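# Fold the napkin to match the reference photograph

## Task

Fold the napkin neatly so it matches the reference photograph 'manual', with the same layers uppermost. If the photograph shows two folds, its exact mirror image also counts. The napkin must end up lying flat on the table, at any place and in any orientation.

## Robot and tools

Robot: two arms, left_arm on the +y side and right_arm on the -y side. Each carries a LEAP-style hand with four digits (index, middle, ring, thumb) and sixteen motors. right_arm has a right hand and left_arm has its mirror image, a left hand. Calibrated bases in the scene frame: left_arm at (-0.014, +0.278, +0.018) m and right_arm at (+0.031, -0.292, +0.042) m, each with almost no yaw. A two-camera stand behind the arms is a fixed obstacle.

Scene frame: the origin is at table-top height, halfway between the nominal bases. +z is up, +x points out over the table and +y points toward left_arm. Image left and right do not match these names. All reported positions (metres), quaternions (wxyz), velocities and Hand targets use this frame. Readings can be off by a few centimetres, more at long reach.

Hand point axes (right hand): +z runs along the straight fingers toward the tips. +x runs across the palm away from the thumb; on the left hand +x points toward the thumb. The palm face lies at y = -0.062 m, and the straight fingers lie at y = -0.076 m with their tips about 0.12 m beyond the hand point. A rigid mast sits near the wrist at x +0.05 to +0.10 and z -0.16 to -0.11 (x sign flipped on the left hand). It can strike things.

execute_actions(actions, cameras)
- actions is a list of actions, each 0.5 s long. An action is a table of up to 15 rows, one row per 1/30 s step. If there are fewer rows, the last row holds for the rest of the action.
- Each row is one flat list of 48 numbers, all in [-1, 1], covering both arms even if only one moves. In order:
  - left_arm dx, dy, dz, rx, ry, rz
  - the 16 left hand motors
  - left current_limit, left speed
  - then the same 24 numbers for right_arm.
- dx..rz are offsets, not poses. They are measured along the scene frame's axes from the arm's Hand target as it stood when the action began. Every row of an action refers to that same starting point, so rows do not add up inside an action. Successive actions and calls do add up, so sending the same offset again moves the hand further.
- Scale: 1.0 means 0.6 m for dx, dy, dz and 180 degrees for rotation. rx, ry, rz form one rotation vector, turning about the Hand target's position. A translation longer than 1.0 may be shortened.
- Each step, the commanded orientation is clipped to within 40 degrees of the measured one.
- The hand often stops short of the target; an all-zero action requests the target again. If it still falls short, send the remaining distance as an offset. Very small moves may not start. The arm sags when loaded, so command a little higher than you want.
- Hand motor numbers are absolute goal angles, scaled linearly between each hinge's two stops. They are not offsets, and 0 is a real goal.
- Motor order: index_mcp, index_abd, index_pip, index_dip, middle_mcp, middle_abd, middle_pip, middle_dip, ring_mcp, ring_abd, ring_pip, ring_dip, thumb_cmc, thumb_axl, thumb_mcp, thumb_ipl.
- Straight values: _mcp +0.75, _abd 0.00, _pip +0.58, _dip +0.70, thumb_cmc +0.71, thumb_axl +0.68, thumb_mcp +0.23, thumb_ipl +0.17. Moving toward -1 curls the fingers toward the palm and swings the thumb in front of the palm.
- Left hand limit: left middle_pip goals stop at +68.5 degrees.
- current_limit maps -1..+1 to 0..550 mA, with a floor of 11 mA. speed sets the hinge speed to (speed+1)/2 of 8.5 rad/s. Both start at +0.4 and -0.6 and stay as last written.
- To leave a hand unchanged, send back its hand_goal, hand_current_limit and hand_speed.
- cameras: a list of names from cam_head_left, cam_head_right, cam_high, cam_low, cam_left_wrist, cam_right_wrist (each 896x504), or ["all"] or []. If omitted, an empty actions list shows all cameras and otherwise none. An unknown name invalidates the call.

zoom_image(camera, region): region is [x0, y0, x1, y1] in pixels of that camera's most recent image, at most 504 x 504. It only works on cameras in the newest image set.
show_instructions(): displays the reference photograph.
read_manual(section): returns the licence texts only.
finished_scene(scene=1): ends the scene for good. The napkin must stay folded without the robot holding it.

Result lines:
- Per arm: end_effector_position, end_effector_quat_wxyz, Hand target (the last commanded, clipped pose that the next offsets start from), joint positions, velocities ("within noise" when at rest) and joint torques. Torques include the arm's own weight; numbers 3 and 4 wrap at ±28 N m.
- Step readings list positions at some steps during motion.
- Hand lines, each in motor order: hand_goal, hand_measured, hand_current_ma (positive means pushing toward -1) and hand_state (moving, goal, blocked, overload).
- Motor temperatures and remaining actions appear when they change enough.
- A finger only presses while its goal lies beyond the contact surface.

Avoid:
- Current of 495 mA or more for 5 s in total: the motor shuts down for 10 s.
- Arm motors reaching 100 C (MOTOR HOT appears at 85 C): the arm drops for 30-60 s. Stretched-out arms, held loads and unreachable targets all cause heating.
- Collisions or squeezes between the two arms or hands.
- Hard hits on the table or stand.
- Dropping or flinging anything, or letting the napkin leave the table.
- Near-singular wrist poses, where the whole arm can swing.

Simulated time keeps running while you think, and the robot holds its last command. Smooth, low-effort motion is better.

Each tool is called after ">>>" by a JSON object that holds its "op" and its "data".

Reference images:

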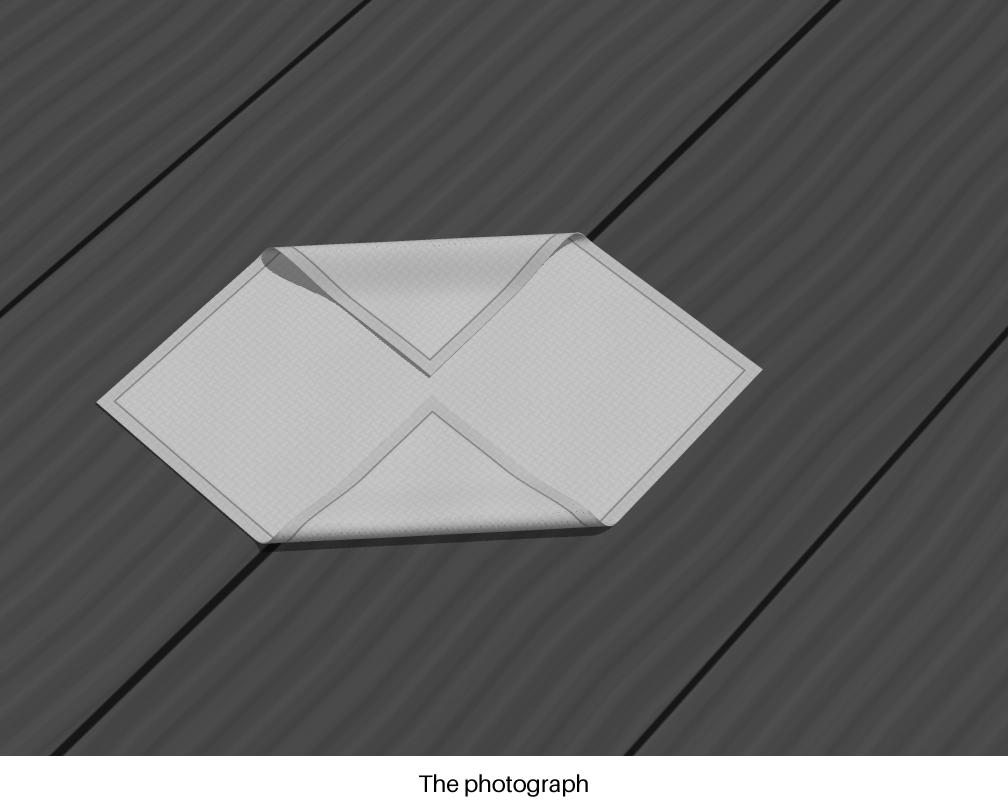

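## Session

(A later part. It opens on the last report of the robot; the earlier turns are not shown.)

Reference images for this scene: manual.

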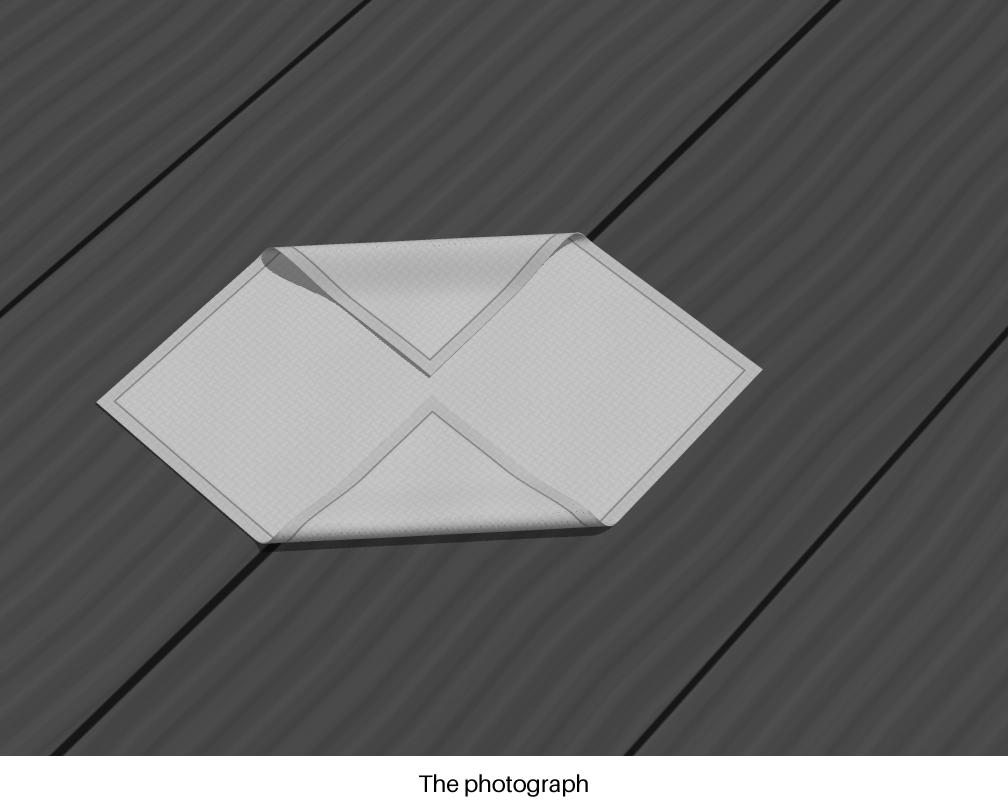

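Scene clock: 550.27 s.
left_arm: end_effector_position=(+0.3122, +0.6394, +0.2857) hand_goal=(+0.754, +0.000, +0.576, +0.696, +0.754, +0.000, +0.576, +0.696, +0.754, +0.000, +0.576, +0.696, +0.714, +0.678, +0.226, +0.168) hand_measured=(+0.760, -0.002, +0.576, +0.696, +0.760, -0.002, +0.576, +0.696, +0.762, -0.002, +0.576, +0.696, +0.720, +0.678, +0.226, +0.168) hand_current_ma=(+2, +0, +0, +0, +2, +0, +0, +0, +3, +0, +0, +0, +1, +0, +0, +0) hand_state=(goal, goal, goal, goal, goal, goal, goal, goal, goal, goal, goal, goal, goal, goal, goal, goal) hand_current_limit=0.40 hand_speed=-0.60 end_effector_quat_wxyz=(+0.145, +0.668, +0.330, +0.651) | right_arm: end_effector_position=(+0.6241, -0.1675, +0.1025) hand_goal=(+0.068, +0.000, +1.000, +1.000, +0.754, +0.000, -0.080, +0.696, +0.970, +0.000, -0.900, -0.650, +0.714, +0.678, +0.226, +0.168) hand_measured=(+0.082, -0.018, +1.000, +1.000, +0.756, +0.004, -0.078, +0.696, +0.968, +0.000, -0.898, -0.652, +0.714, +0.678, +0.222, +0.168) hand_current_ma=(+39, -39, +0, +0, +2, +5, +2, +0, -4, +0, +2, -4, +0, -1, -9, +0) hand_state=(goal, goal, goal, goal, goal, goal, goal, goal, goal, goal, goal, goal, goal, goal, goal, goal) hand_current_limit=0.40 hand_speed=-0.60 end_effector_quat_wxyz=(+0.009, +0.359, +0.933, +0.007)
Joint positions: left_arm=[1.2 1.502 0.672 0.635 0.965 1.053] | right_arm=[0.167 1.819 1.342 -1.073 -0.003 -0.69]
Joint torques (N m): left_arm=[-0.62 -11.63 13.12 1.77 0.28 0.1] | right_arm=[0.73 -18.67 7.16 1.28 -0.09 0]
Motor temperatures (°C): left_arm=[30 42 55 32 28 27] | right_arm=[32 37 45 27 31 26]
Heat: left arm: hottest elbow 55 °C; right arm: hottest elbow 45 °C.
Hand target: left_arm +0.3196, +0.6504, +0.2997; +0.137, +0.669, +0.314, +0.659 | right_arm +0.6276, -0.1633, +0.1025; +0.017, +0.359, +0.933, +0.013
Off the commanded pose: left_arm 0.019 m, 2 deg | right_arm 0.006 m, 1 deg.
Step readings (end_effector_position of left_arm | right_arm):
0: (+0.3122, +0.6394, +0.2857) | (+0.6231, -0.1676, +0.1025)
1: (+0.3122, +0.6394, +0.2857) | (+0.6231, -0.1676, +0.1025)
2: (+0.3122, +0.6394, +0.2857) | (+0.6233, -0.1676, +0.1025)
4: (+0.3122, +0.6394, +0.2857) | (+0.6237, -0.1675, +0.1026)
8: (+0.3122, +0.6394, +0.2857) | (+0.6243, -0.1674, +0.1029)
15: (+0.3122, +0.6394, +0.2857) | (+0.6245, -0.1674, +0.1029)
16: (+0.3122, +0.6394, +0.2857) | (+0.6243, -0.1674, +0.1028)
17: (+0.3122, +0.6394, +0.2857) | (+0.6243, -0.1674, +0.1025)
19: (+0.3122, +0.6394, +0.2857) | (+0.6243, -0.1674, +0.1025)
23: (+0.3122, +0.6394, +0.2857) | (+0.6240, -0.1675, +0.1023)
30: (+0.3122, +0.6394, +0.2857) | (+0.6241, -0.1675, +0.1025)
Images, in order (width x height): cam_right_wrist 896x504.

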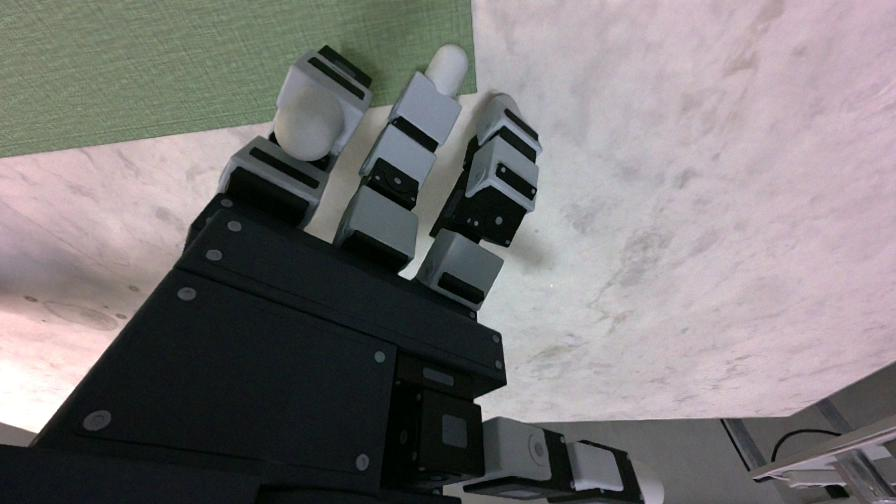

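>>> {"op": "execute_actions", "data": {"actions": [[[0,0,0,0,0,0,0.754,0,0.576,0.696,0.754,0,0.576,0.696,0.754,0,0.576,0.696,0.714,0.678,0.226,0.168,0.4,-0.6,-0.012,-0.004,0.03,0,0,0,0.068,0,1,1,0.754,0,-0.08,0.696,0.97,0,-0.9,-0.65,0.714,0.678,0.226,0.168,0.4,-0.6]],[[0,0,0,0,0,0,0.754,0,0.576,0.696,0.754,0,0.576,0.696,0.754,0,0.576,0.696,0.714,0.678,0.226,0.168,0.4,-0.6,-0.008,0,-0.018,0,0,0,0.068,0,1,1,0.754,0,-0.08,0.696,0.97,0,-0.9,-0.65,0.714,0.678,0.226,0.168,0.4,-0.6]]], "cameras": ["cam_right_wrist"]}}

>>> {"op": "zoom_image", "data": {"camera": "cam_right_wrist", "region": [330, 0, 630, 200]}}

Scene clock: 560.80 s.
left_arm: end_effector_position=(+0.3122, +0.6394, +0.2857) hand_goal=(+0.754, +0.000, +0.576, +0.696, +0.754, +0.000, +0.576, +0.696, +0.754, +0.000, +0.576, +0.696, +0.714, +0.678, +0.226, +0.168) hand_measured=(+0.760, -0.002, +0.576, +0.696, +0.760, -0.002, +0.576, +0.696, +0.762, -0.002, +0.576, +0.696, +0.720, +0.678, +0.226, +0.168) hand_current_ma=(+2, +0, +0, +0, +2, +0, +0, +0, +3, +0, +0, +0, +1, +0, +0, +0) hand_state=(goal, goal, goal, goal, goal, goal, goal, goal, goal, goal, goal, goal, goal, goal, goal, goal) hand_current_limit=0.40 hand_speed=-0.60 end_effector_quat_wxyz=(+0.145, +0.668, +0.330, +0.651) | right_arm: end_effector_position=(+0.6147, -0.1690, +0.1022) hand_goal=(+0.068, +0.000, +1.000, +1.000, +0.754, +0.000, -0.080, +0.696, +0.970, +0.000, -0.900, -0.650, +0.714, +0.678, +0.226, +0.168) hand_measured=(+0.072, +0.000, +1.000, +1.000, +0.756, +0.004, -0.078, +0.696, +0.968, +0.000, -0.898, -0.652, +0.714, +0.678, +0.222, +0.168) hand_current_ma=(+8, +1, +0, +0, +2, +5, +2, +0, -4, +0, +2, -4, +0, -1, -9, +0) hand_state=(goal, goal, goal, goal, goal, goal, goal, goal, goal, goal, goal, goal, goal, goal, goal, goal) hand_current_limit=0.40 hand_speed=-0.60 end_effector_quat_wxyz=(+0.008, +0.359, +0.933, +0.006)
Joint positions: left_arm=[1.2 1.502 0.672 0.635 0.965 1.053] | right_arm=[0.167 1.797 1.311 -1.063 -0.003 -0.689]
Joint torques (N m): left_arm=[-0.62 -11.63 13.12 1.77 0.28 0.1] | right_arm=[0.26 -19.25 7.27 0.88 -0.14 -0.04]
Motor temperatures (°C): left_arm=[30 42 55 32 28 27] | right_arm=[32 37 44 27 31 26]
Heat: left arm: hottest elbow 55 °C; right arm: hottest elbow 44 °C.
Hand target: left_arm +0.3196, +0.6504, +0.2997; +0.137, +0.669, +0.314, +0.659 | right_arm +0.6157, -0.1657, +0.1097; +0.017, +0.359, +0.933, +0.013
Off the commanded pose: left_arm 0.019 m, 2 deg | right_arm 0.008 m, 1 deg.
Step readings (end_effector_position of left_arm | right_arm):
0: (+0.3122, +0.6394, +0.2857) | (+0.6241, -0.1675, +0.1025)
1: (+0.3122, +0.6394, +0.2857) | (+0.6241, -0.1675, +0.1025)
2: (+0.3122, +0.6394, +0.2857) | (+0.6240, -0.1675, +0.1030)
4: (+0.3122, +0.6394, +0.2857) | (+0.6233, -0.1676, +0.1030)
8: (+0.3122, +0.6394, +0.2857) | (+0.6219, -0.1678, +0.1042)
15: (+0.3122, +0.6394, +0.2857) | (+0.6223, -0.1678, +0.1089)
16: (+0.3122, +0.6394, +0.2857) | (+0.6223, -0.1678, +0.1091)
17: (+0.3122, +0.6394, +0.2857) | (+0.6219, -0.1678, +0.1090)
19: (+0.3122, +0.6394, +0.2857) | (+0.6195, -0.1682, +0.1070)
23: (+0.3122, +0.6394, +0.2857) | (+0.6144, -0.1691, +0.1020)
30: (+0.3122, +0.6394, +0.2857) | (+0.6147, -0.1690, +0.1022)
Images, in order (width x height): cam_right_wrist 896x504.

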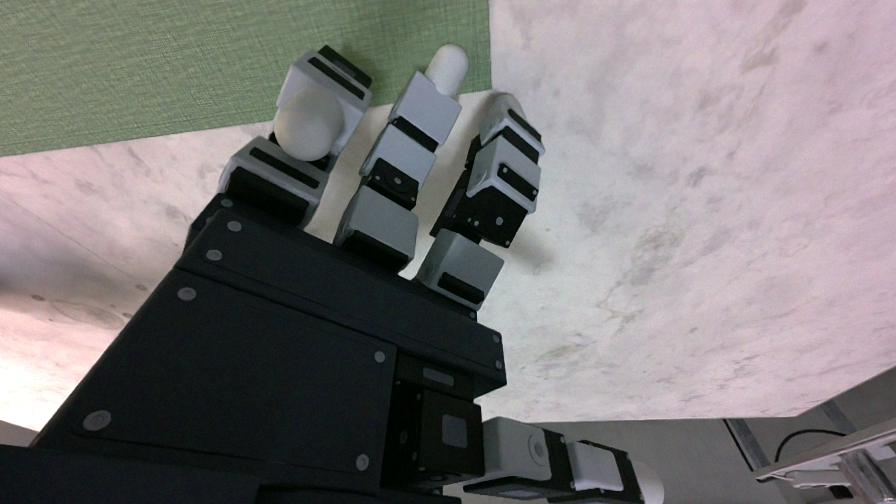

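Scaled by 1.680.

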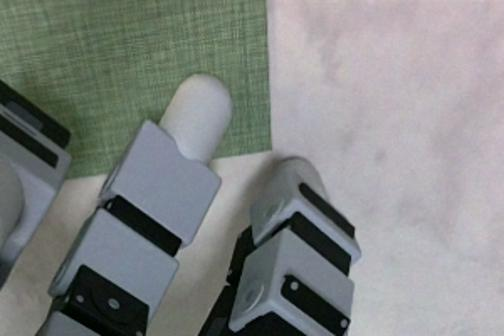

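>>> {"op": "execute_actions", "data": {"actions": [[[0,0,0,0,0,0,0.754,0,0.576,0.696,0.754,0,0.576,0.696,0.754,0,0.576,0.696,0.714,0.678,0.226,0.168,0.4,-0.6,0,0,-0.02,0,0,0,0.068,0,1,1,0.754,0,-0.08,0.696,0.97,0,-0.9,-0.65,0.714,0.678,0.226,0.168,0.4,-0.85]],[[0,0,0,0,0,0,0.754,0,0.576,0.696,0.754,0,0.576,0.696,0.754,0,0.576,0.696,0.714,0.678,0.226,0.168,0.4,-0.6,0,0,0,0,0,0,0.068,-0.2,1,1,0.754,0,-0.08,0.696,0.97,0,-0.9,-0.65,0.714,0.678,0.226,0.168,0.4,-0.85]],[[0,0,0,0,0,0,0.754,0,0.576,0.696,0.754,0,0.576,0.696,0.754,0,0.576,0.696,0.714,0.678,0.226,0.168,0.4,-0.6,0,0,0,0,0,0,0.068,-0.4,1,1,0.754,0,-0.08,0.696,0.97,0,-0.9,-0.65,0.714,0.678,0.226,0.168,0.4,-0.85]]], "cameras": ["cam_right_wrist","cam_low"]}}

>>> {"op": "zoom_image", "data": {"camera": "cam_right_wrist", "region": [330, 0, 630, 200]}}

>>> {"op": "zoom_image", "data": {"camera": "cam_low", "region": [350, 220, 470, 300]}}

Scene clock: 574.53 s.
left_arm: end_effector_position=(+0.3122, +0.6394, +0.2857) hand_goal=(+0.754, +0.000, +0.576, +0.696, +0.754, +0.000, +0.576, +0.696, +0.754, +0.000, +0.576, +0.696, +0.714, +0.678, +0.226, +0.168) hand_measured=(+0.760, -0.002, +0.576, +0.696, +0.760, -0.002, +0.576, +0.696, +0.762, -0.002, +0.576, +0.696, +0.720, +0.678, +0.226, +0.168) hand_current_ma=(+2, +0, +0, +0, +2, +0, +0, +0, +3, +0, +0, +0, +1, +0, +0, +0) hand_state=(goal, goal, goal, goal, goal, goal, goal, goal, goal, goal, goal, goal, goal, goal, goal, goal) hand_current_limit=0.40 hand_speed=-0.60 end_effector_quat_wxyz=(+0.145, +0.668, +0.330, +0.651) | right_arm: end_effector_position=(+0.6172, -0.1690, +0.1018) hand_goal=(+0.068, -0.400, +1.000, +1.000, +0.754, +0.000, -0.080, +0.696, +0.970, +0.000, -0.900, -0.650, +0.714, +0.678, +0.226, +0.168) hand_measured=(+0.068, -0.298, +1.000, +1.000, +0.754, -0.030, -0.080, +0.694, +0.968, +0.000, -0.898, -0.652, +0.714, +0.678, +0.222, +0.168) hand_current_ma=(+0, +332, +0, +0, +0, -72, -1, -2, -4, +0, +2, -4, +0, -1, -9, +0) hand_state=(goal, blocked, goal, goal, goal, blocked, goal, goal, goal, goal, goal, goal, goal, goal, goal, goal) hand_current_limit=0.40 hand_speed=-0.85 end_effector_quat_wxyz=(+0.019, +0.361, +0.932, +0.012)
Joint positions: left_arm=[1.2 1.502 0.672 0.635 0.965 1.053] | right_arm=[0.167 1.792 1.296 -1.029 -0.002 -0.686]
Joint torques (N m): left_arm=[-0.62 -11.63 13.12 1.77 0.27 0.09] | right_arm=[1.26 -18.49 7.3 0.81 -0.08 -0.06]
Motor temperatures (°C): left_arm=[30 42 55 32 28 27] | right_arm=[32 37 42 27 31 26]
Heat: left arm: hottest elbow 55 °C; right arm: hottest elbow 42 °C.
Hand target: left_arm +0.3196, +0.6504, +0.2997; +0.137, +0.669, +0.314, +0.659 | right_arm +0.6156, -0.1657, +0.0976; +0.017, +0.359, +0.933, +0.013
Off the commanded pose: left_arm 0.019 m, 2 deg | right_arm 0.006 m, 0 deg.
Step readings (end_effector_position of left_arm | right_arm):
0: (+0.3122, +0.6394, +0.2857) | (+0.6147, -0.1690, +0.1022)
1: (+0.3122, +0.6394, +0.2857) | (+0.6146, -0.1690, +0.1021)
2: (+0.3122, +0.6394, +0.2857) | (+0.6146, -0.1690, +0.1017)
4: (+0.3122, +0.6394, +0.2857) | (+0.6147, -0.1690, +0.1018)
8: (+0.3122, +0.6394, +0.2857) | (+0.6145, -0.1690, +0.1016)
15: (+0.3122, +0.6394, +0.2857) | (+0.6146, -0.1691, +0.1017)
16: (+0.3122, +0.6394, +0.2857) | (+0.6146, -0.1691, +0.1017)
17: (+0.3122, +0.6394, +0.2857) | (+0.6149, -0.1693, +0.1017)
19: (+0.3122, +0.6394, +0.2857) | (+0.6160, -0.1697, +0.1020)
23: (+0.3122, +0.6394, +0.2857) | (+0.6180, -0.1692, +0.1027)
30: (+0.3122, +0.6394, +0.2857) | (+0.6172, -0.1690, +0.1018)
31: (+0.3122, +0.6394, +0.2857) | (+0.6172, -0.1690, +0.1018)
32: (+0.3122, +0.6394, +0.2857) | (+0.6172, -0.1690, +0.1018)
34: (+0.3122, +0.6394, +0.2857) | (+0.6172, -0.1690, +0.1018)
38: (+0.3122, +0.6394, +0.2857) | (+0.6172, -0.1690, +0.1018)
45: (+0.3122, +0.6394, +0.2857) | (+0.6172, -0.1690, +0.1018)
Images, in order (width x height): cam_low 896x504, cam_right_wrist 896x504.

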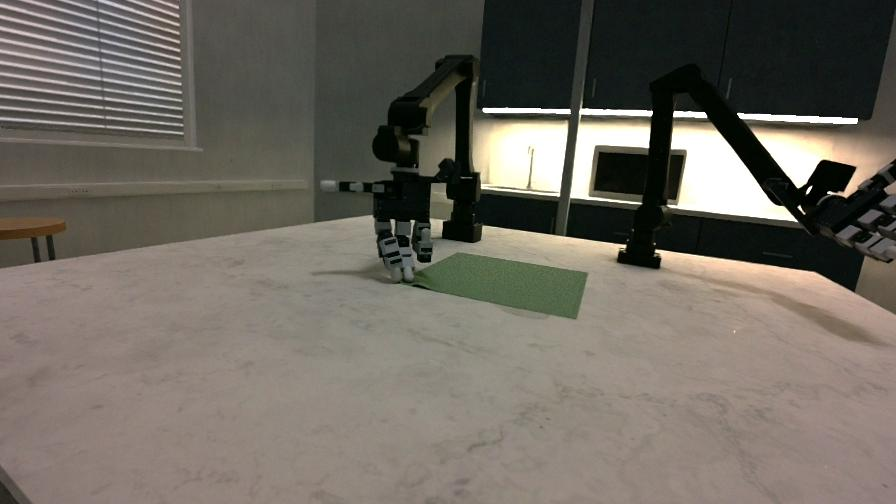

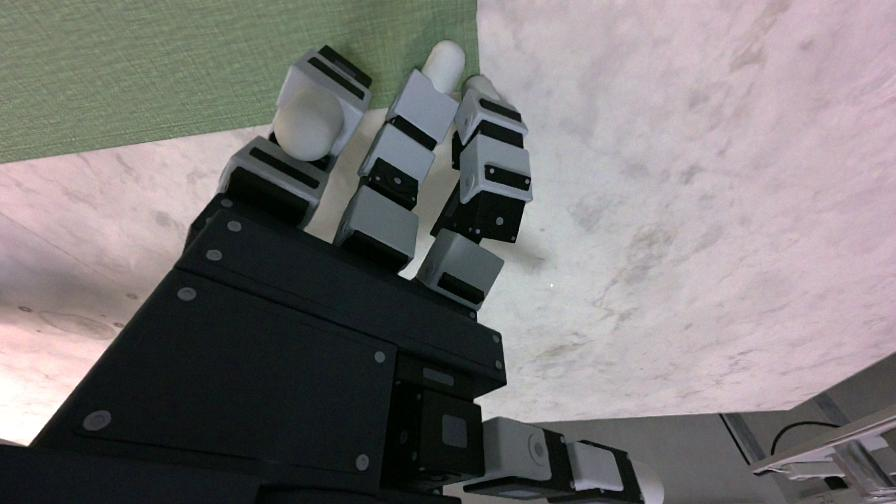

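Scaled by 1.680.

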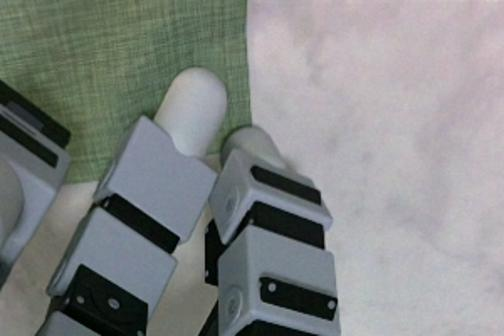

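Scaled by 4.200.

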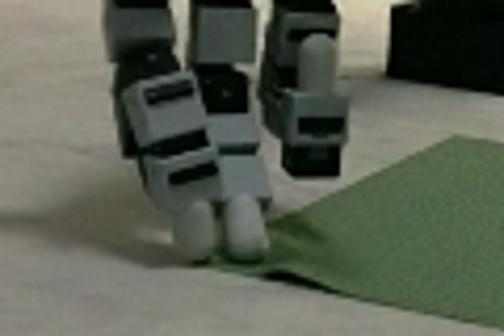

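>>> {"op": "execute_actions", "data": {"actions": [[[0,0,0,0,0,0,0.754,0,0.576,0.696,0.754,0,0.576,0.696,0.754,0,0.576,0.696,0.714,0.678,0.226,0.168,0.4,-0.6,0,0,0.04,0,0,0,0.068,-0.4,1,1,0.754,0.05,-0.08,0.696,0.97,0,-0.9,-0.65,0.714,0.678,0.226,0.168,0.4,-0.85]],[[0,0,0,0,0,0,0.754,0,0.576,0.696,0.754,0,0.576,0.696,0.754,0,0.576,0.696,0.714,0.678,0.226,0.168,0.4,-0.6,0,0,0.04,0,0,0,0.068,-0.4,1,1,0.754,0.05,-0.08,0.696,0.97,0,-0.9,-0.65,0.714,0.678,0.226,0.168,0.4,-0.85]]], "cameras": ["cam_right_wrist","cam_low"]}}

>>> {"op": "zoom_image", "data": {"camera": "cam_right_wrist", "region": [330, 0, 630, 200]}}

>>> {"op": "zoom_image", "data": {"camera": "cam_low", "region": [350, 220, 470, 300]}}

Scene clock: 582.90 s.
left_arm: end_effector_position=(+0.3122, +0.6394, +0.2857) hand_goal=(+0.754, +0.000, +0.576, +0.696, +0.754, +0.000, +0.576, +0.696, +0.754, +0.000, +0.576, +0.696, +0.714, +0.678, +0.226, +0.168) hand_measured=(+0.760, -0.002, +0.576, +0.696, +0.760, -0.002, +0.576, +0.696, +0.762, -0.002, +0.576, +0.696, +0.720, +0.678, +0.226, +0.168) hand_current_ma=(+2, +0, +0, +0, +2, +0, +0, +0, +3, +0, +0, +0, +1, +0, +0, +0) hand_state=(goal, goal, goal, goal, goal, goal, goal, goal, goal, goal, goal, goal, goal, goal, goal, goal) hand_current_limit=0.40 hand_speed=-0.60 end_effector_quat_wxyz=(+0.145, +0.668, +0.330, +0.651) | right_arm: end_effector_position=(+0.5953, -0.1721, +0.1149) hand_goal=(+0.068, -0.400, +1.000, +1.000, +0.754, +0.050, -0.080, +0.696, +0.970, +0.000, -0.900, -0.650, +0.714, +0.678, +0.226, +0.168) hand_measured=(+0.068, -0.298, +1.000, +1.000, +0.754, -0.026, -0.082, +0.694, +0.968, +0.000, -0.898, -0.652, +0.714, +0.678, +0.222, +0.168) hand_current_ma=(+0, +332, +0, +0, +1, -235, -2, -5, -4, +0, +2, -4, +0, -1, -9, +0) hand_state=(goal, blocked, goal, goal, goal, blocked, goal, goal, goal, goal, goal, goal, goal, goal, goal, goal) hand_current_limit=0.40 hand_speed=-0.85 end_effector_quat_wxyz=(-0.008, +0.361, +0.932, -0.003)
Joint positions: left_arm=[1.2 1.502 0.672 0.635 0.965 1.053] | right_arm=[0.167 1.755 1.296 -1.129 -0.003 -0.686]
Joint torques (N m): left_arm=[-0.56 -11.63 13.12 1.77 0.27 0.1] | right_arm=[0.73 -19.31 12.08 0.06 -0.11 -0.05]
Motor temperatures (°C): left_arm=[30 41 55 32 28 27] | right_arm=[32 37 41 27 31 26]
Heat: left arm: hottest elbow 55 °C; right arm: hottest elbow 41 °C.
Hand target: left_arm +0.3196, +0.6504, +0.2997; +0.137, +0.669, +0.314, +0.659 | right_arm +0.6157, -0.1657, +0.1456; +0.017, +0.359, +0.933, +0.013
Off the commanded pose: left_arm 0.019 m, 2 deg | right_arm 0.038 m, 3 deg.
Step readings (end_effector_position of left_arm | right_arm):
0: (+0.3122, +0.6394, +0.2857) | (+0.6172, -0.1690, +0.1018)
1: (+0.3122, +0.6394, +0.2857) | (+0.6172, -0.1690, +0.1018)
2: (+0.3122, +0.6394, +0.2857) | (+0.6171, -0.1691, +0.1018)
4: (+0.3122, +0.6394, +0.2857) | (+0.6151, -0.1692, +0.1013)
8: (+0.3122, +0.6394, +0.2857) | (+0.6101, -0.1699, +0.1010)
15: (+0.3122, +0.6394, +0.2857) | (+0.6079, -0.1702, +0.1008)
16: (+0.3122, +0.6394, +0.2857) | (+0.6077, -0.1702, +0.1008)
17: (+0.3122, +0.6394, +0.2857) | (+0.6065, -0.1704, +0.1008)
19: (+0.3122, +0.6394, +0.2857) | (+0.6024, -0.1710, +0.1017)
23: (+0.3122, +0.6394, +0.2857) | (+0.5971, -0.1718, +0.1081)
30: (+0.3122, +0.6394, +0.2857) | (+0.5955, -0.1720, +0.1150)
Images, in order (width x height): cam_low 896x504, cam_right_wrist 896x504.

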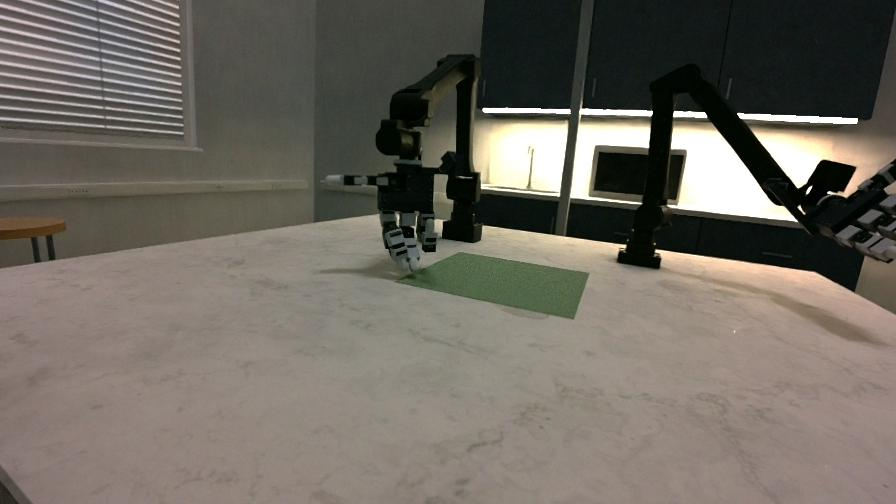

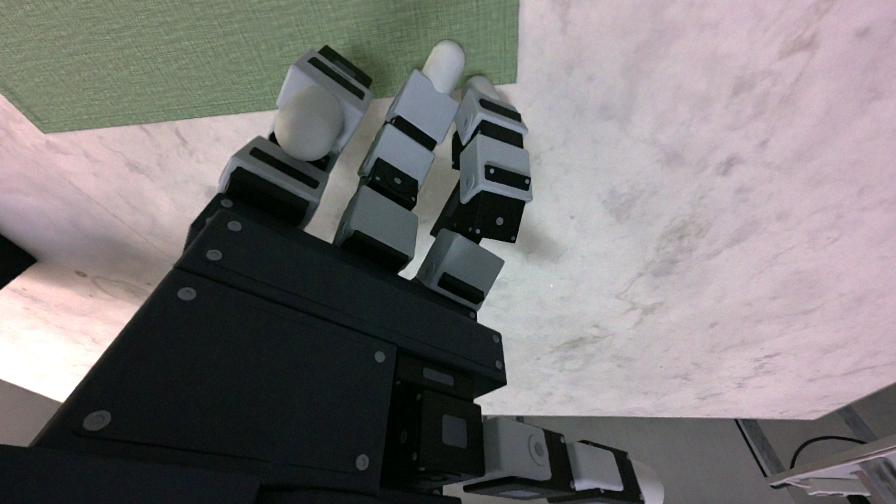

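Scaled by 1.680.

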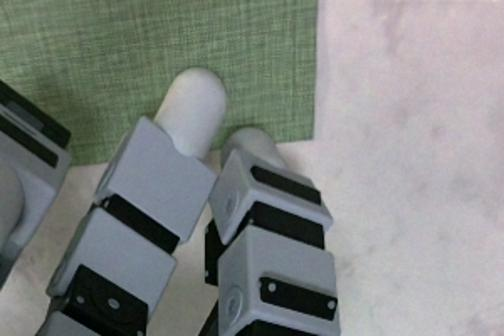

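Scaled by 4.200.

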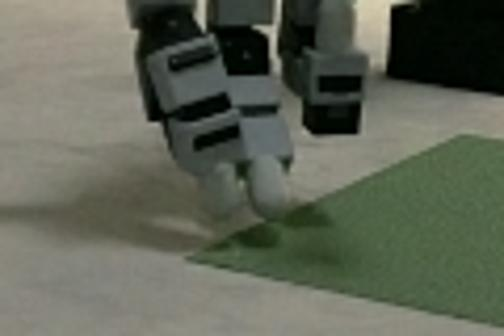

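>>> {"op": "execute_actions", "data": {"actions": [[[0,0,0,0,0,0,0.754,0,0.576,0.696,0.754,0,0.576,0.696,0.754,0,0.576,0.696,0.714,0.678,0.226,0.168,0.4,-0.6,0,0,0.06,0,0,0,0.068,0,1,1,0.754,0,-0.08,0.696,0.97,0,-0.9,-0.65,0.714,0.678,0.226,0.168,0.4,-0.6]],[[0,0,0,0,0,0,0.754,0,0.576,0.696,0.754,0,0.576,0.696,0.754,0,0.576,0.696,0.714,0.678,0.226,0.168,0.4,-0.6,0,0,0.06,0,0,0,0.754,0,0.577,0.696,0.754,0,0.577,0.696,0.97,0,-0.9,-0.65,0.714,0.678,0.226,0.168,0.4,-0.6]],[[0,0,0,0,0,0,0.754,0,0.576,0.696,0.754,0,0.576,0.696,0.754,0,0.576,0.696,0.714,0.678,0.226,0.168,0.4,-0.6,0,0,0,0,0,0,0.754,-0.25,0.577,0.696,0.754,0.25,0.577,0.696,0.97,0,-0.9,-0.65,0.714,0.678,0.226,0.168,0.4,-0.6]],[[0,0,0,0,0,0,0.754,0,0.576,0.696,0.754,0,0.576,0.696,0.754,0,0.576,0.696,0.714,0.678,0.226,0.168,0.4,-0.6,0,0,0,0,0,0,0.754,-0.25,0.577,0.696,0.754,0.25,0.577,0.696,0.97,0,-0.9,-0.65,0.714,0.678,0.226,0.168,0.4,-0.6]]], "cameras": ["cam_right_wrist","cam_low"]}}

>>> {"op": "zoom_image", "data": {"camera": "cam_right_wrist", "region": [330, 0, 630, 200]}}

>>> {"op": "zoom_image", "data": {"camera": "cam_low", "region": [350, 180, 470, 300]}}

Scene clock: 634.17 s.
left_arm: end_effector_position=(+0.3122, +0.6394, +0.2857) hand_goal=(+0.754, +0.000, +0.576, +0.696, +0.754, +0.000, +0.576, +0.696, +0.754, +0.000, +0.576, +0.696, +0.714, +0.678, +0.226, +0.168) hand_measured=(+0.760, -0.002, +0.576, +0.696, +0.760, -0.002, +0.576, +0.696, +0.762, -0.002, +0.576, +0.696, +0.720, +0.678, +0.226, +0.168) hand_current_ma=(+2, +0, +0, +0, +2, +0, +0, +0, +3, +0, +0, +0, +1, +0, +0, +0) hand_state=(goal, goal, goal, goal, goal, goal, goal, goal, goal, goal, goal, goal, goal, goal, goal, goal) hand_current_limit=0.40 hand_speed=-0.60 end_effector_quat_wxyz=(+0.145, +0.668, +0.330, +0.651) | right_arm: end_effector_position=(+0.5991, -0.1714, +0.1873) hand_goal=(+0.754, -0.250, +0.578, +0.696, +0.754, +0.250, +0.578, +0.696, +0.970, +0.000, -0.900, -0.650, +0.714, +0.678, +0.226, +0.168) hand_measured=(+0.750, -0.102, +0.580, +0.700, +0.754, +0.100, +0.574, +0.694, +0.968, +0.000, -0.898, -0.652, +0.714, +0.678, +0.222, +0.168) hand_current_ma=(-10, +385, +5, +5, +1, -385, -5, -4, -4, +0, +2, -4, +0, -1, -9, +0) hand_state=(goal, blocked, goal, goal, goal, blocked, goal, goal, goal, goal, goal, goal, goal, goal, goal, goal) hand_current_limit=0.40 hand_speed=-0.60 end_effector_quat_wxyz=(-0.007, +0.361, +0.932, -0.002)
Joint positions: left_arm=[1.2 1.502 0.672 0.635 0.965 1.053] | right_arm=[0.167 1.695 1.418 -1.308 -0.004 -0.686]
Joint torques (N m): left_arm=[-0.56 -11.63 13.12 1.77 0.27 0.1] | right_arm=[0.5 -18.49 12.89 0.09 -0.08 -0.07]
Motor temperatures (°C): left_arm=[30 41 56 32 28 27] | right_arm=[32 37 44 26 30 25]
Heat: left arm: hottest elbow 56 °C; right arm: hottest elbow 44 °C.
Hand target: left_arm +0.3196, +0.6504, +0.2997; +0.137, +0.669, +0.314, +0.659 | right_arm +0.6157, -0.1657, +0.2176; +0.017, +0.359, +0.933, +0.013
Off the commanded pose: left_arm 0.019 m, 2 deg | right_arm 0.035 m, 3 deg.
Step readings (end_effector_position of left_arm | right_arm):
0: (+0.3122, +0.6394, +0.2857) | (+0.5953, -0.1721, +0.1149)
1: (+0.3122, +0.6394, +0.2857) | (+0.5952, -0.1721, +0.1150)
2: (+0.3122, +0.6394, +0.2857) | (+0.5943, -0.1722, +0.1156)
4: (+0.3122, +0.6394, +0.2857) | (+0.5921, -0.1725, +0.1188)
8: (+0.3122, +0.6394, +0.2857) | (+0.5928, -0.1724, +0.1347)
15: (+0.3122, +0.6394, +0.2857) | (+0.5993, -0.1715, +0.1559)
16: (+0.3122, +0.6394, +0.2857) | (+0.5993, -0.1715, +0.1563)
17: (+0.3122, +0.6394, +0.2857) | (+0.5983, -0.1716, +0.1569)
19: (+0.3122, +0.6394, +0.2857) | (+0.5953, -0.1720, +0.1594)
23: (+0.3122, +0.6394, +0.2857) | (+0.5960, -0.1719, +0.1717)
30: (+0.3122, +0.6394, +0.2857) | (+0.5998, -0.1713, +0.1874)
31: (+0.3122, +0.6394, +0.2857) | (+0.5998, -0.1713, +0.1875)
32: (+0.3122, +0.6394, +0.2857) | (+0.5995, -0.1714, +0.1874)
34: (+0.3122, +0.6394, +0.2857) | (+0.5991, -0.1714, +0.1873)
38: (+0.3122, +0.6394, +0.2857) | (+0.5991, -0.1714, +0.1873)
45: (+0.3122, +0.6394, +0.2857) | (+0.5991, -0.1714, +0.1873)
46: (+0.3122, +0.6394, +0.2857) | (+0.5991, -0.1714, +0.1873)
47: (+0.3122, +0.6394, +0.2857) | (+0.5991, -0.1714, +0.1873)
49: (+0.3122, +0.6394, +0.2857) | (+0.5991, -0.1714, +0.1873)
53: (+0.3122, +0.6394, +0.2857) | (+0.5991, -0.1714, +0.1873)
60: (+0.3122, +0.6394, +0.2857) | (+0.5991, -0.1714, +0.1873)
Images, in order (width x height): cam_low 896x504, cam_right_wrist 896x504.

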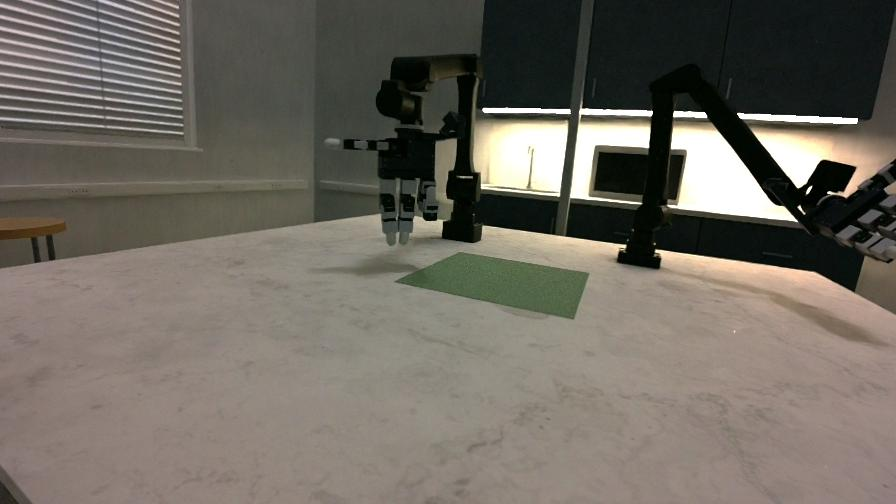

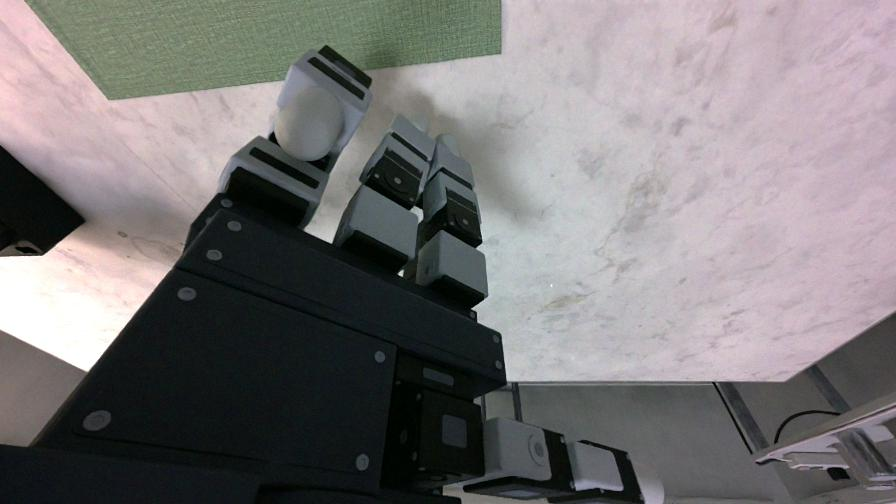

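Scaled by 1.680.

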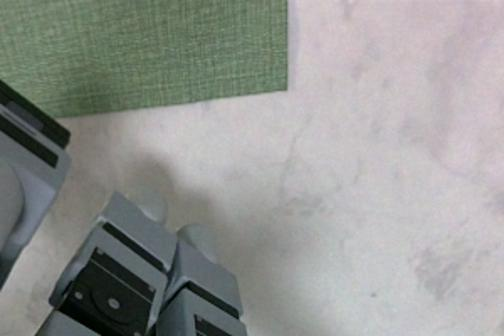

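Scaled by 4.200.

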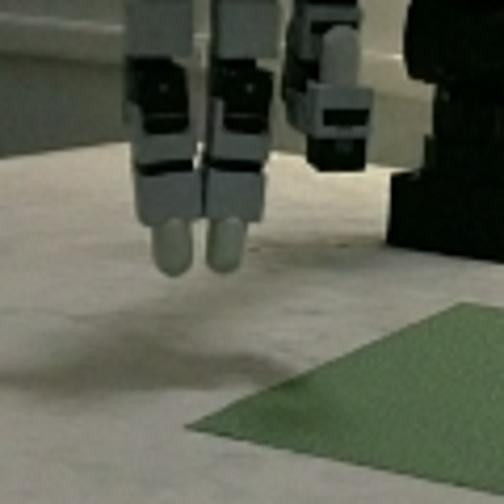

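>>> {"op": "execute_actions", "data": {"actions": [[[0,0,0,0,0,0,0.754,0,0.576,0.696,0.754,0,0.576,0.696,0.754,0,0.576,0.696,0.714,0.678,0.226,0.168,0.4,-0.6,0,0,0,0,0,0,-0.342,0,1,1,0.164,0,0.577,0.0145,0.97,0,-0.9,-0.65,0.714,0.678,0.226,0.168,0.4,-0.6]],[[0,0,0,0,0,0,0.754,0,0.576,0.696,0.754,0,0.576,0.696,0.754,0,0.576,0.696,0.714,0.678,0.226,0.168,0.4,-0.6,0,0,0,0,0,0,-0.342,0,1,1,0.164,0,0.577,0.0145,0.97,0,-0.9,-0.65,0.714,0.678,0.226,0.168,0.4,-0.6]],[[0,0,0,0,0,0,0.754,0,0.576,0.696,0.754,0,0.576,0.696,0.754,0,0.576,0.696,0.714,0.678,0.226,0.168,0.4,-0.6,0,0,0,0,0,0,-0.342,-0.3,1,1,0.164,0.3,0.577,0.0145,0.97,0,-0.9,-0.65,0.714,0.678,0.226,0.168,0.4,-0.6]],[[0,0,0,0,0,0,0.754,0,0.576,0.696,0.754,0,0.576,0.696,0.754,0,0.576,0.696,0.714,0.678,0.226,0.168,0.4,-0.6,0,0,0,0,0,0,-0.342,-0.3,1,1,0.164,0.3,0.577,0.0145,0.97,0,-0.9,-0.65,0.714,0.678,0.226,0.168,0.4,-0.6]]], "cameras": ["cam_right_wrist","cam_low"]}}

>>> {"op": "zoom_image", "data": {"camera": "cam_right_wrist", "region": [330, 0, 630, 300]}}

>>> {"op": "zoom_image", "data": {"camera": "cam_low", "region": [350, 160, 470, 280]}}

Scene clock: 706.70 s.
left_arm: end_effector_position=(+0.3122, +0.6394, +0.2857) hand_goal=(+0.754, +0.000, +0.576, +0.696, +0.754, +0.000, +0.576, +0.696, +0.754, +0.000, +0.576, +0.696, +0.714, +0.678, +0.226, +0.168) hand_measured=(+0.760, -0.002, +0.576, +0.696, +0.760, -0.002, +0.576, +0.696, +0.762, -0.002, +0.576, +0.696, +0.720, +0.678, +0.226, +0.168) hand_current_ma=(+2, +0, +0, +0, +2, +0, +0, +0, +3, +0, +0, +0, +1, +0, +0, +0) hand_state=(goal, goal, goal, goal, goal, goal, goal, goal, goal, goal, goal, goal, goal, goal, goal, goal) hand_current_limit=0.40 hand_speed=-0.60 end_effector_quat_wxyz=(+0.145, +0.668, +0.330, +0.651) | right_arm: end_effector_position=(+0.5988, -0.1715, +0.1872) hand_goal=(-0.342, -0.300, +1.000, +1.000, +0.164, +0.300, +0.578, +0.014, +0.970, +0.000, -0.900, -0.650, +0.714, +0.678, +0.226, +0.168) hand_measured=(-0.332, -0.170, +1.000, +1.000, +0.178, +0.166, +0.580, +0.014, +0.968, +0.000, -0.898, -0.652, +0.714, +0.678, +0.222, +0.168) hand_current_ma=(+28, +385, +0, +0, +35, -385, +3, +1, -4, +0, +2, -4, +0, -1, -9, +0) hand_state=(goal, blocked, goal, goal, goal, blocked, goal, goal, goal, goal, goal, goal, goal, goal, goal, goal) hand_current_limit=0.40 hand_speed=-0.60 end_effector_quat_wxyz=(-0.008, +0.361, +0.932, -0.002)
Joint positions: left_arm=[1.2 1.502 0.672 0.635 0.965 1.053] | right_arm=[0.167 1.695 1.418 -1.309 -0.004 -0.686]
Joint torques (N m): left_arm=[-0.56 -11.63 13.14 1.77 0.27 0.1] | right_arm=[0.62 -18.67 13.01 0.2 -0.11 -0.09]
Motor temperatures (°C): left_arm=[29 41 57 31 28 27] | right_arm=[32 38 47 26 30 25]
Heat: left arm: hottest elbow 57 °C; right arm: hottest elbow 47 °C.
Hand target: left_arm +0.3196, +0.6504, +0.2997; +0.137, +0.669, +0.314, +0.659 | right_arm +0.6156, -0.1657, +0.2176; +0.017, +0.359, +0.933, +0.013
Off the commanded pose: left_arm 0.019 m, 2 deg | right_arm 0.035 m, 3 deg.
Step readings (end_effector_position of left_arm | right_arm):
0: (+0.3122, +0.6394, +0.2857) | (+0.5991, -0.1714, +0.1873)
1: (+0.3122, +0.6394, +0.2857) | (+0.5990, -0.1715, +0.1873)
2: (+0.3122, +0.6394, +0.2857) | (+0.5989, -0.1715, +0.1872)
4: (+0.3122, +0.6394, +0.2857) | (+0.5988, -0.1715, +0.1872)
8: (+0.3122, +0.6394, +0.2857) | (+0.5988, -0.1715, +0.1872)
15: (+0.3122, +0.6394, +0.2857) | (+0.5988, -0.1715, +0.1872)
16: (+0.3122, +0.6394, +0.2857) | (+0.5988, -0.1715, +0.1872)
17: (+0.3122, +0.6394, +0.2857) | (+0.5988, -0.1715, +0.1872)
19: (+0.3122, +0.6394, +0.2857) | (+0.5988, -0.1715, +0.1872)
23: (+0.3122, +0.6394, +0.2857) | (+0.5988, -0.1715, +0.1872)
30: (+0.3122, +0.6394, +0.2857) | (+0.5988, -0.1715, +0.1872)
31: (+0.3122, +0.6394, +0.2857) | (+0.5988, -0.1715, +0.1872)
32: (+0.3122, +0.6394, +0.2857) | (+0.5988, -0.1715, +0.1872)
34: (+0.3122, +0.6394, +0.2857) | (+0.5988, -0.1715, +0.1872)
38: (+0.3122, +0.6394, +0.2857) | (+0.5988, -0.1715, +0.1872)
45: (+0.3122, +0.6394, +0.2857) | (+0.5988, -0.1715, +0.1872)
46: (+0.3122, +0.6394, +0.2857) | (+0.5988, -0.1715, +0.1872)
47: (+0.3122, +0.6394, +0.2857) | (+0.5988, -0.1715, +0.1872)
49: (+0.3122, +0.6394, +0.2857) | (+0.5988, -0.1715, +0.1872)
53: (+0.3122, +0.6394, +0.2857) | (+0.5988, -0.1715, +0.1872)
60: (+0.3122, +0.6394, +0.2857) | (+0.5988, -0.1715, +0.1872)
Images, in order (width x height): cam_low 896x504, cam_right_wrist 896x504.

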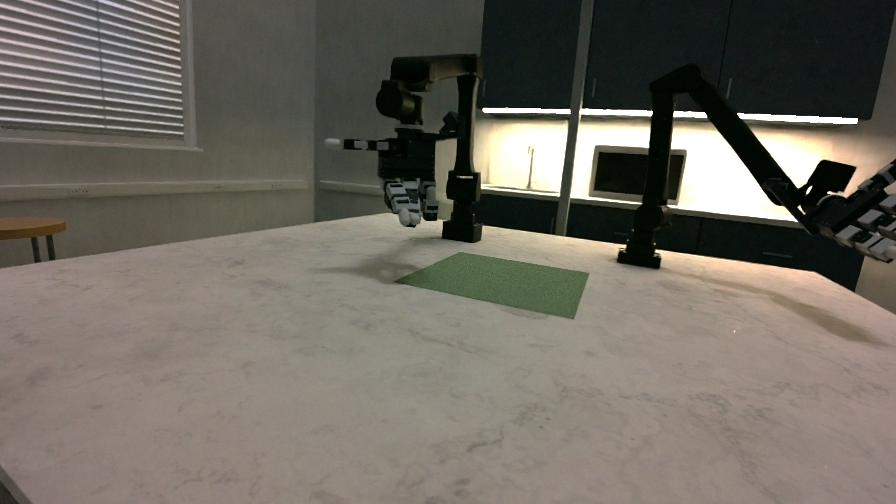

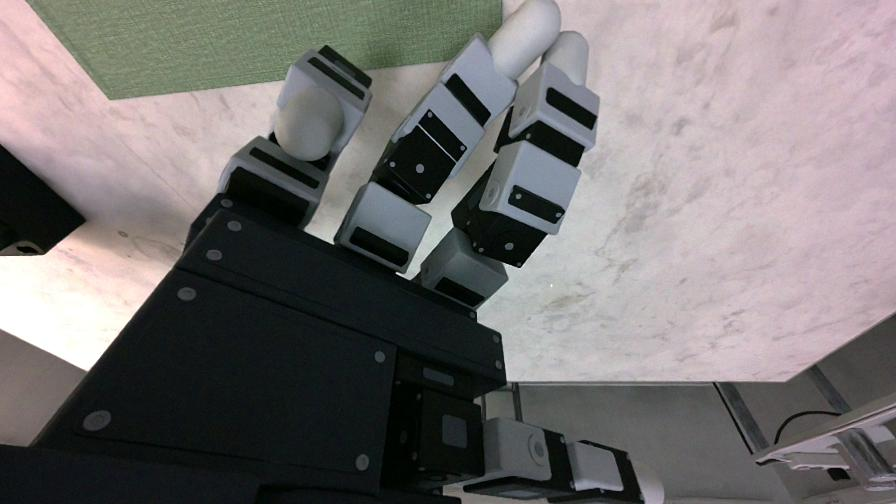

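Scaled by 1.680.

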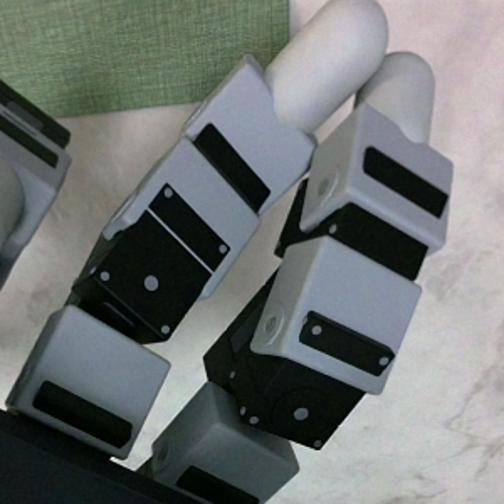

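Scaled by 4.200.

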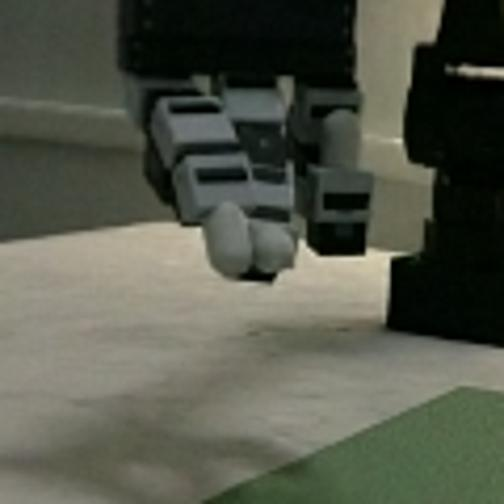

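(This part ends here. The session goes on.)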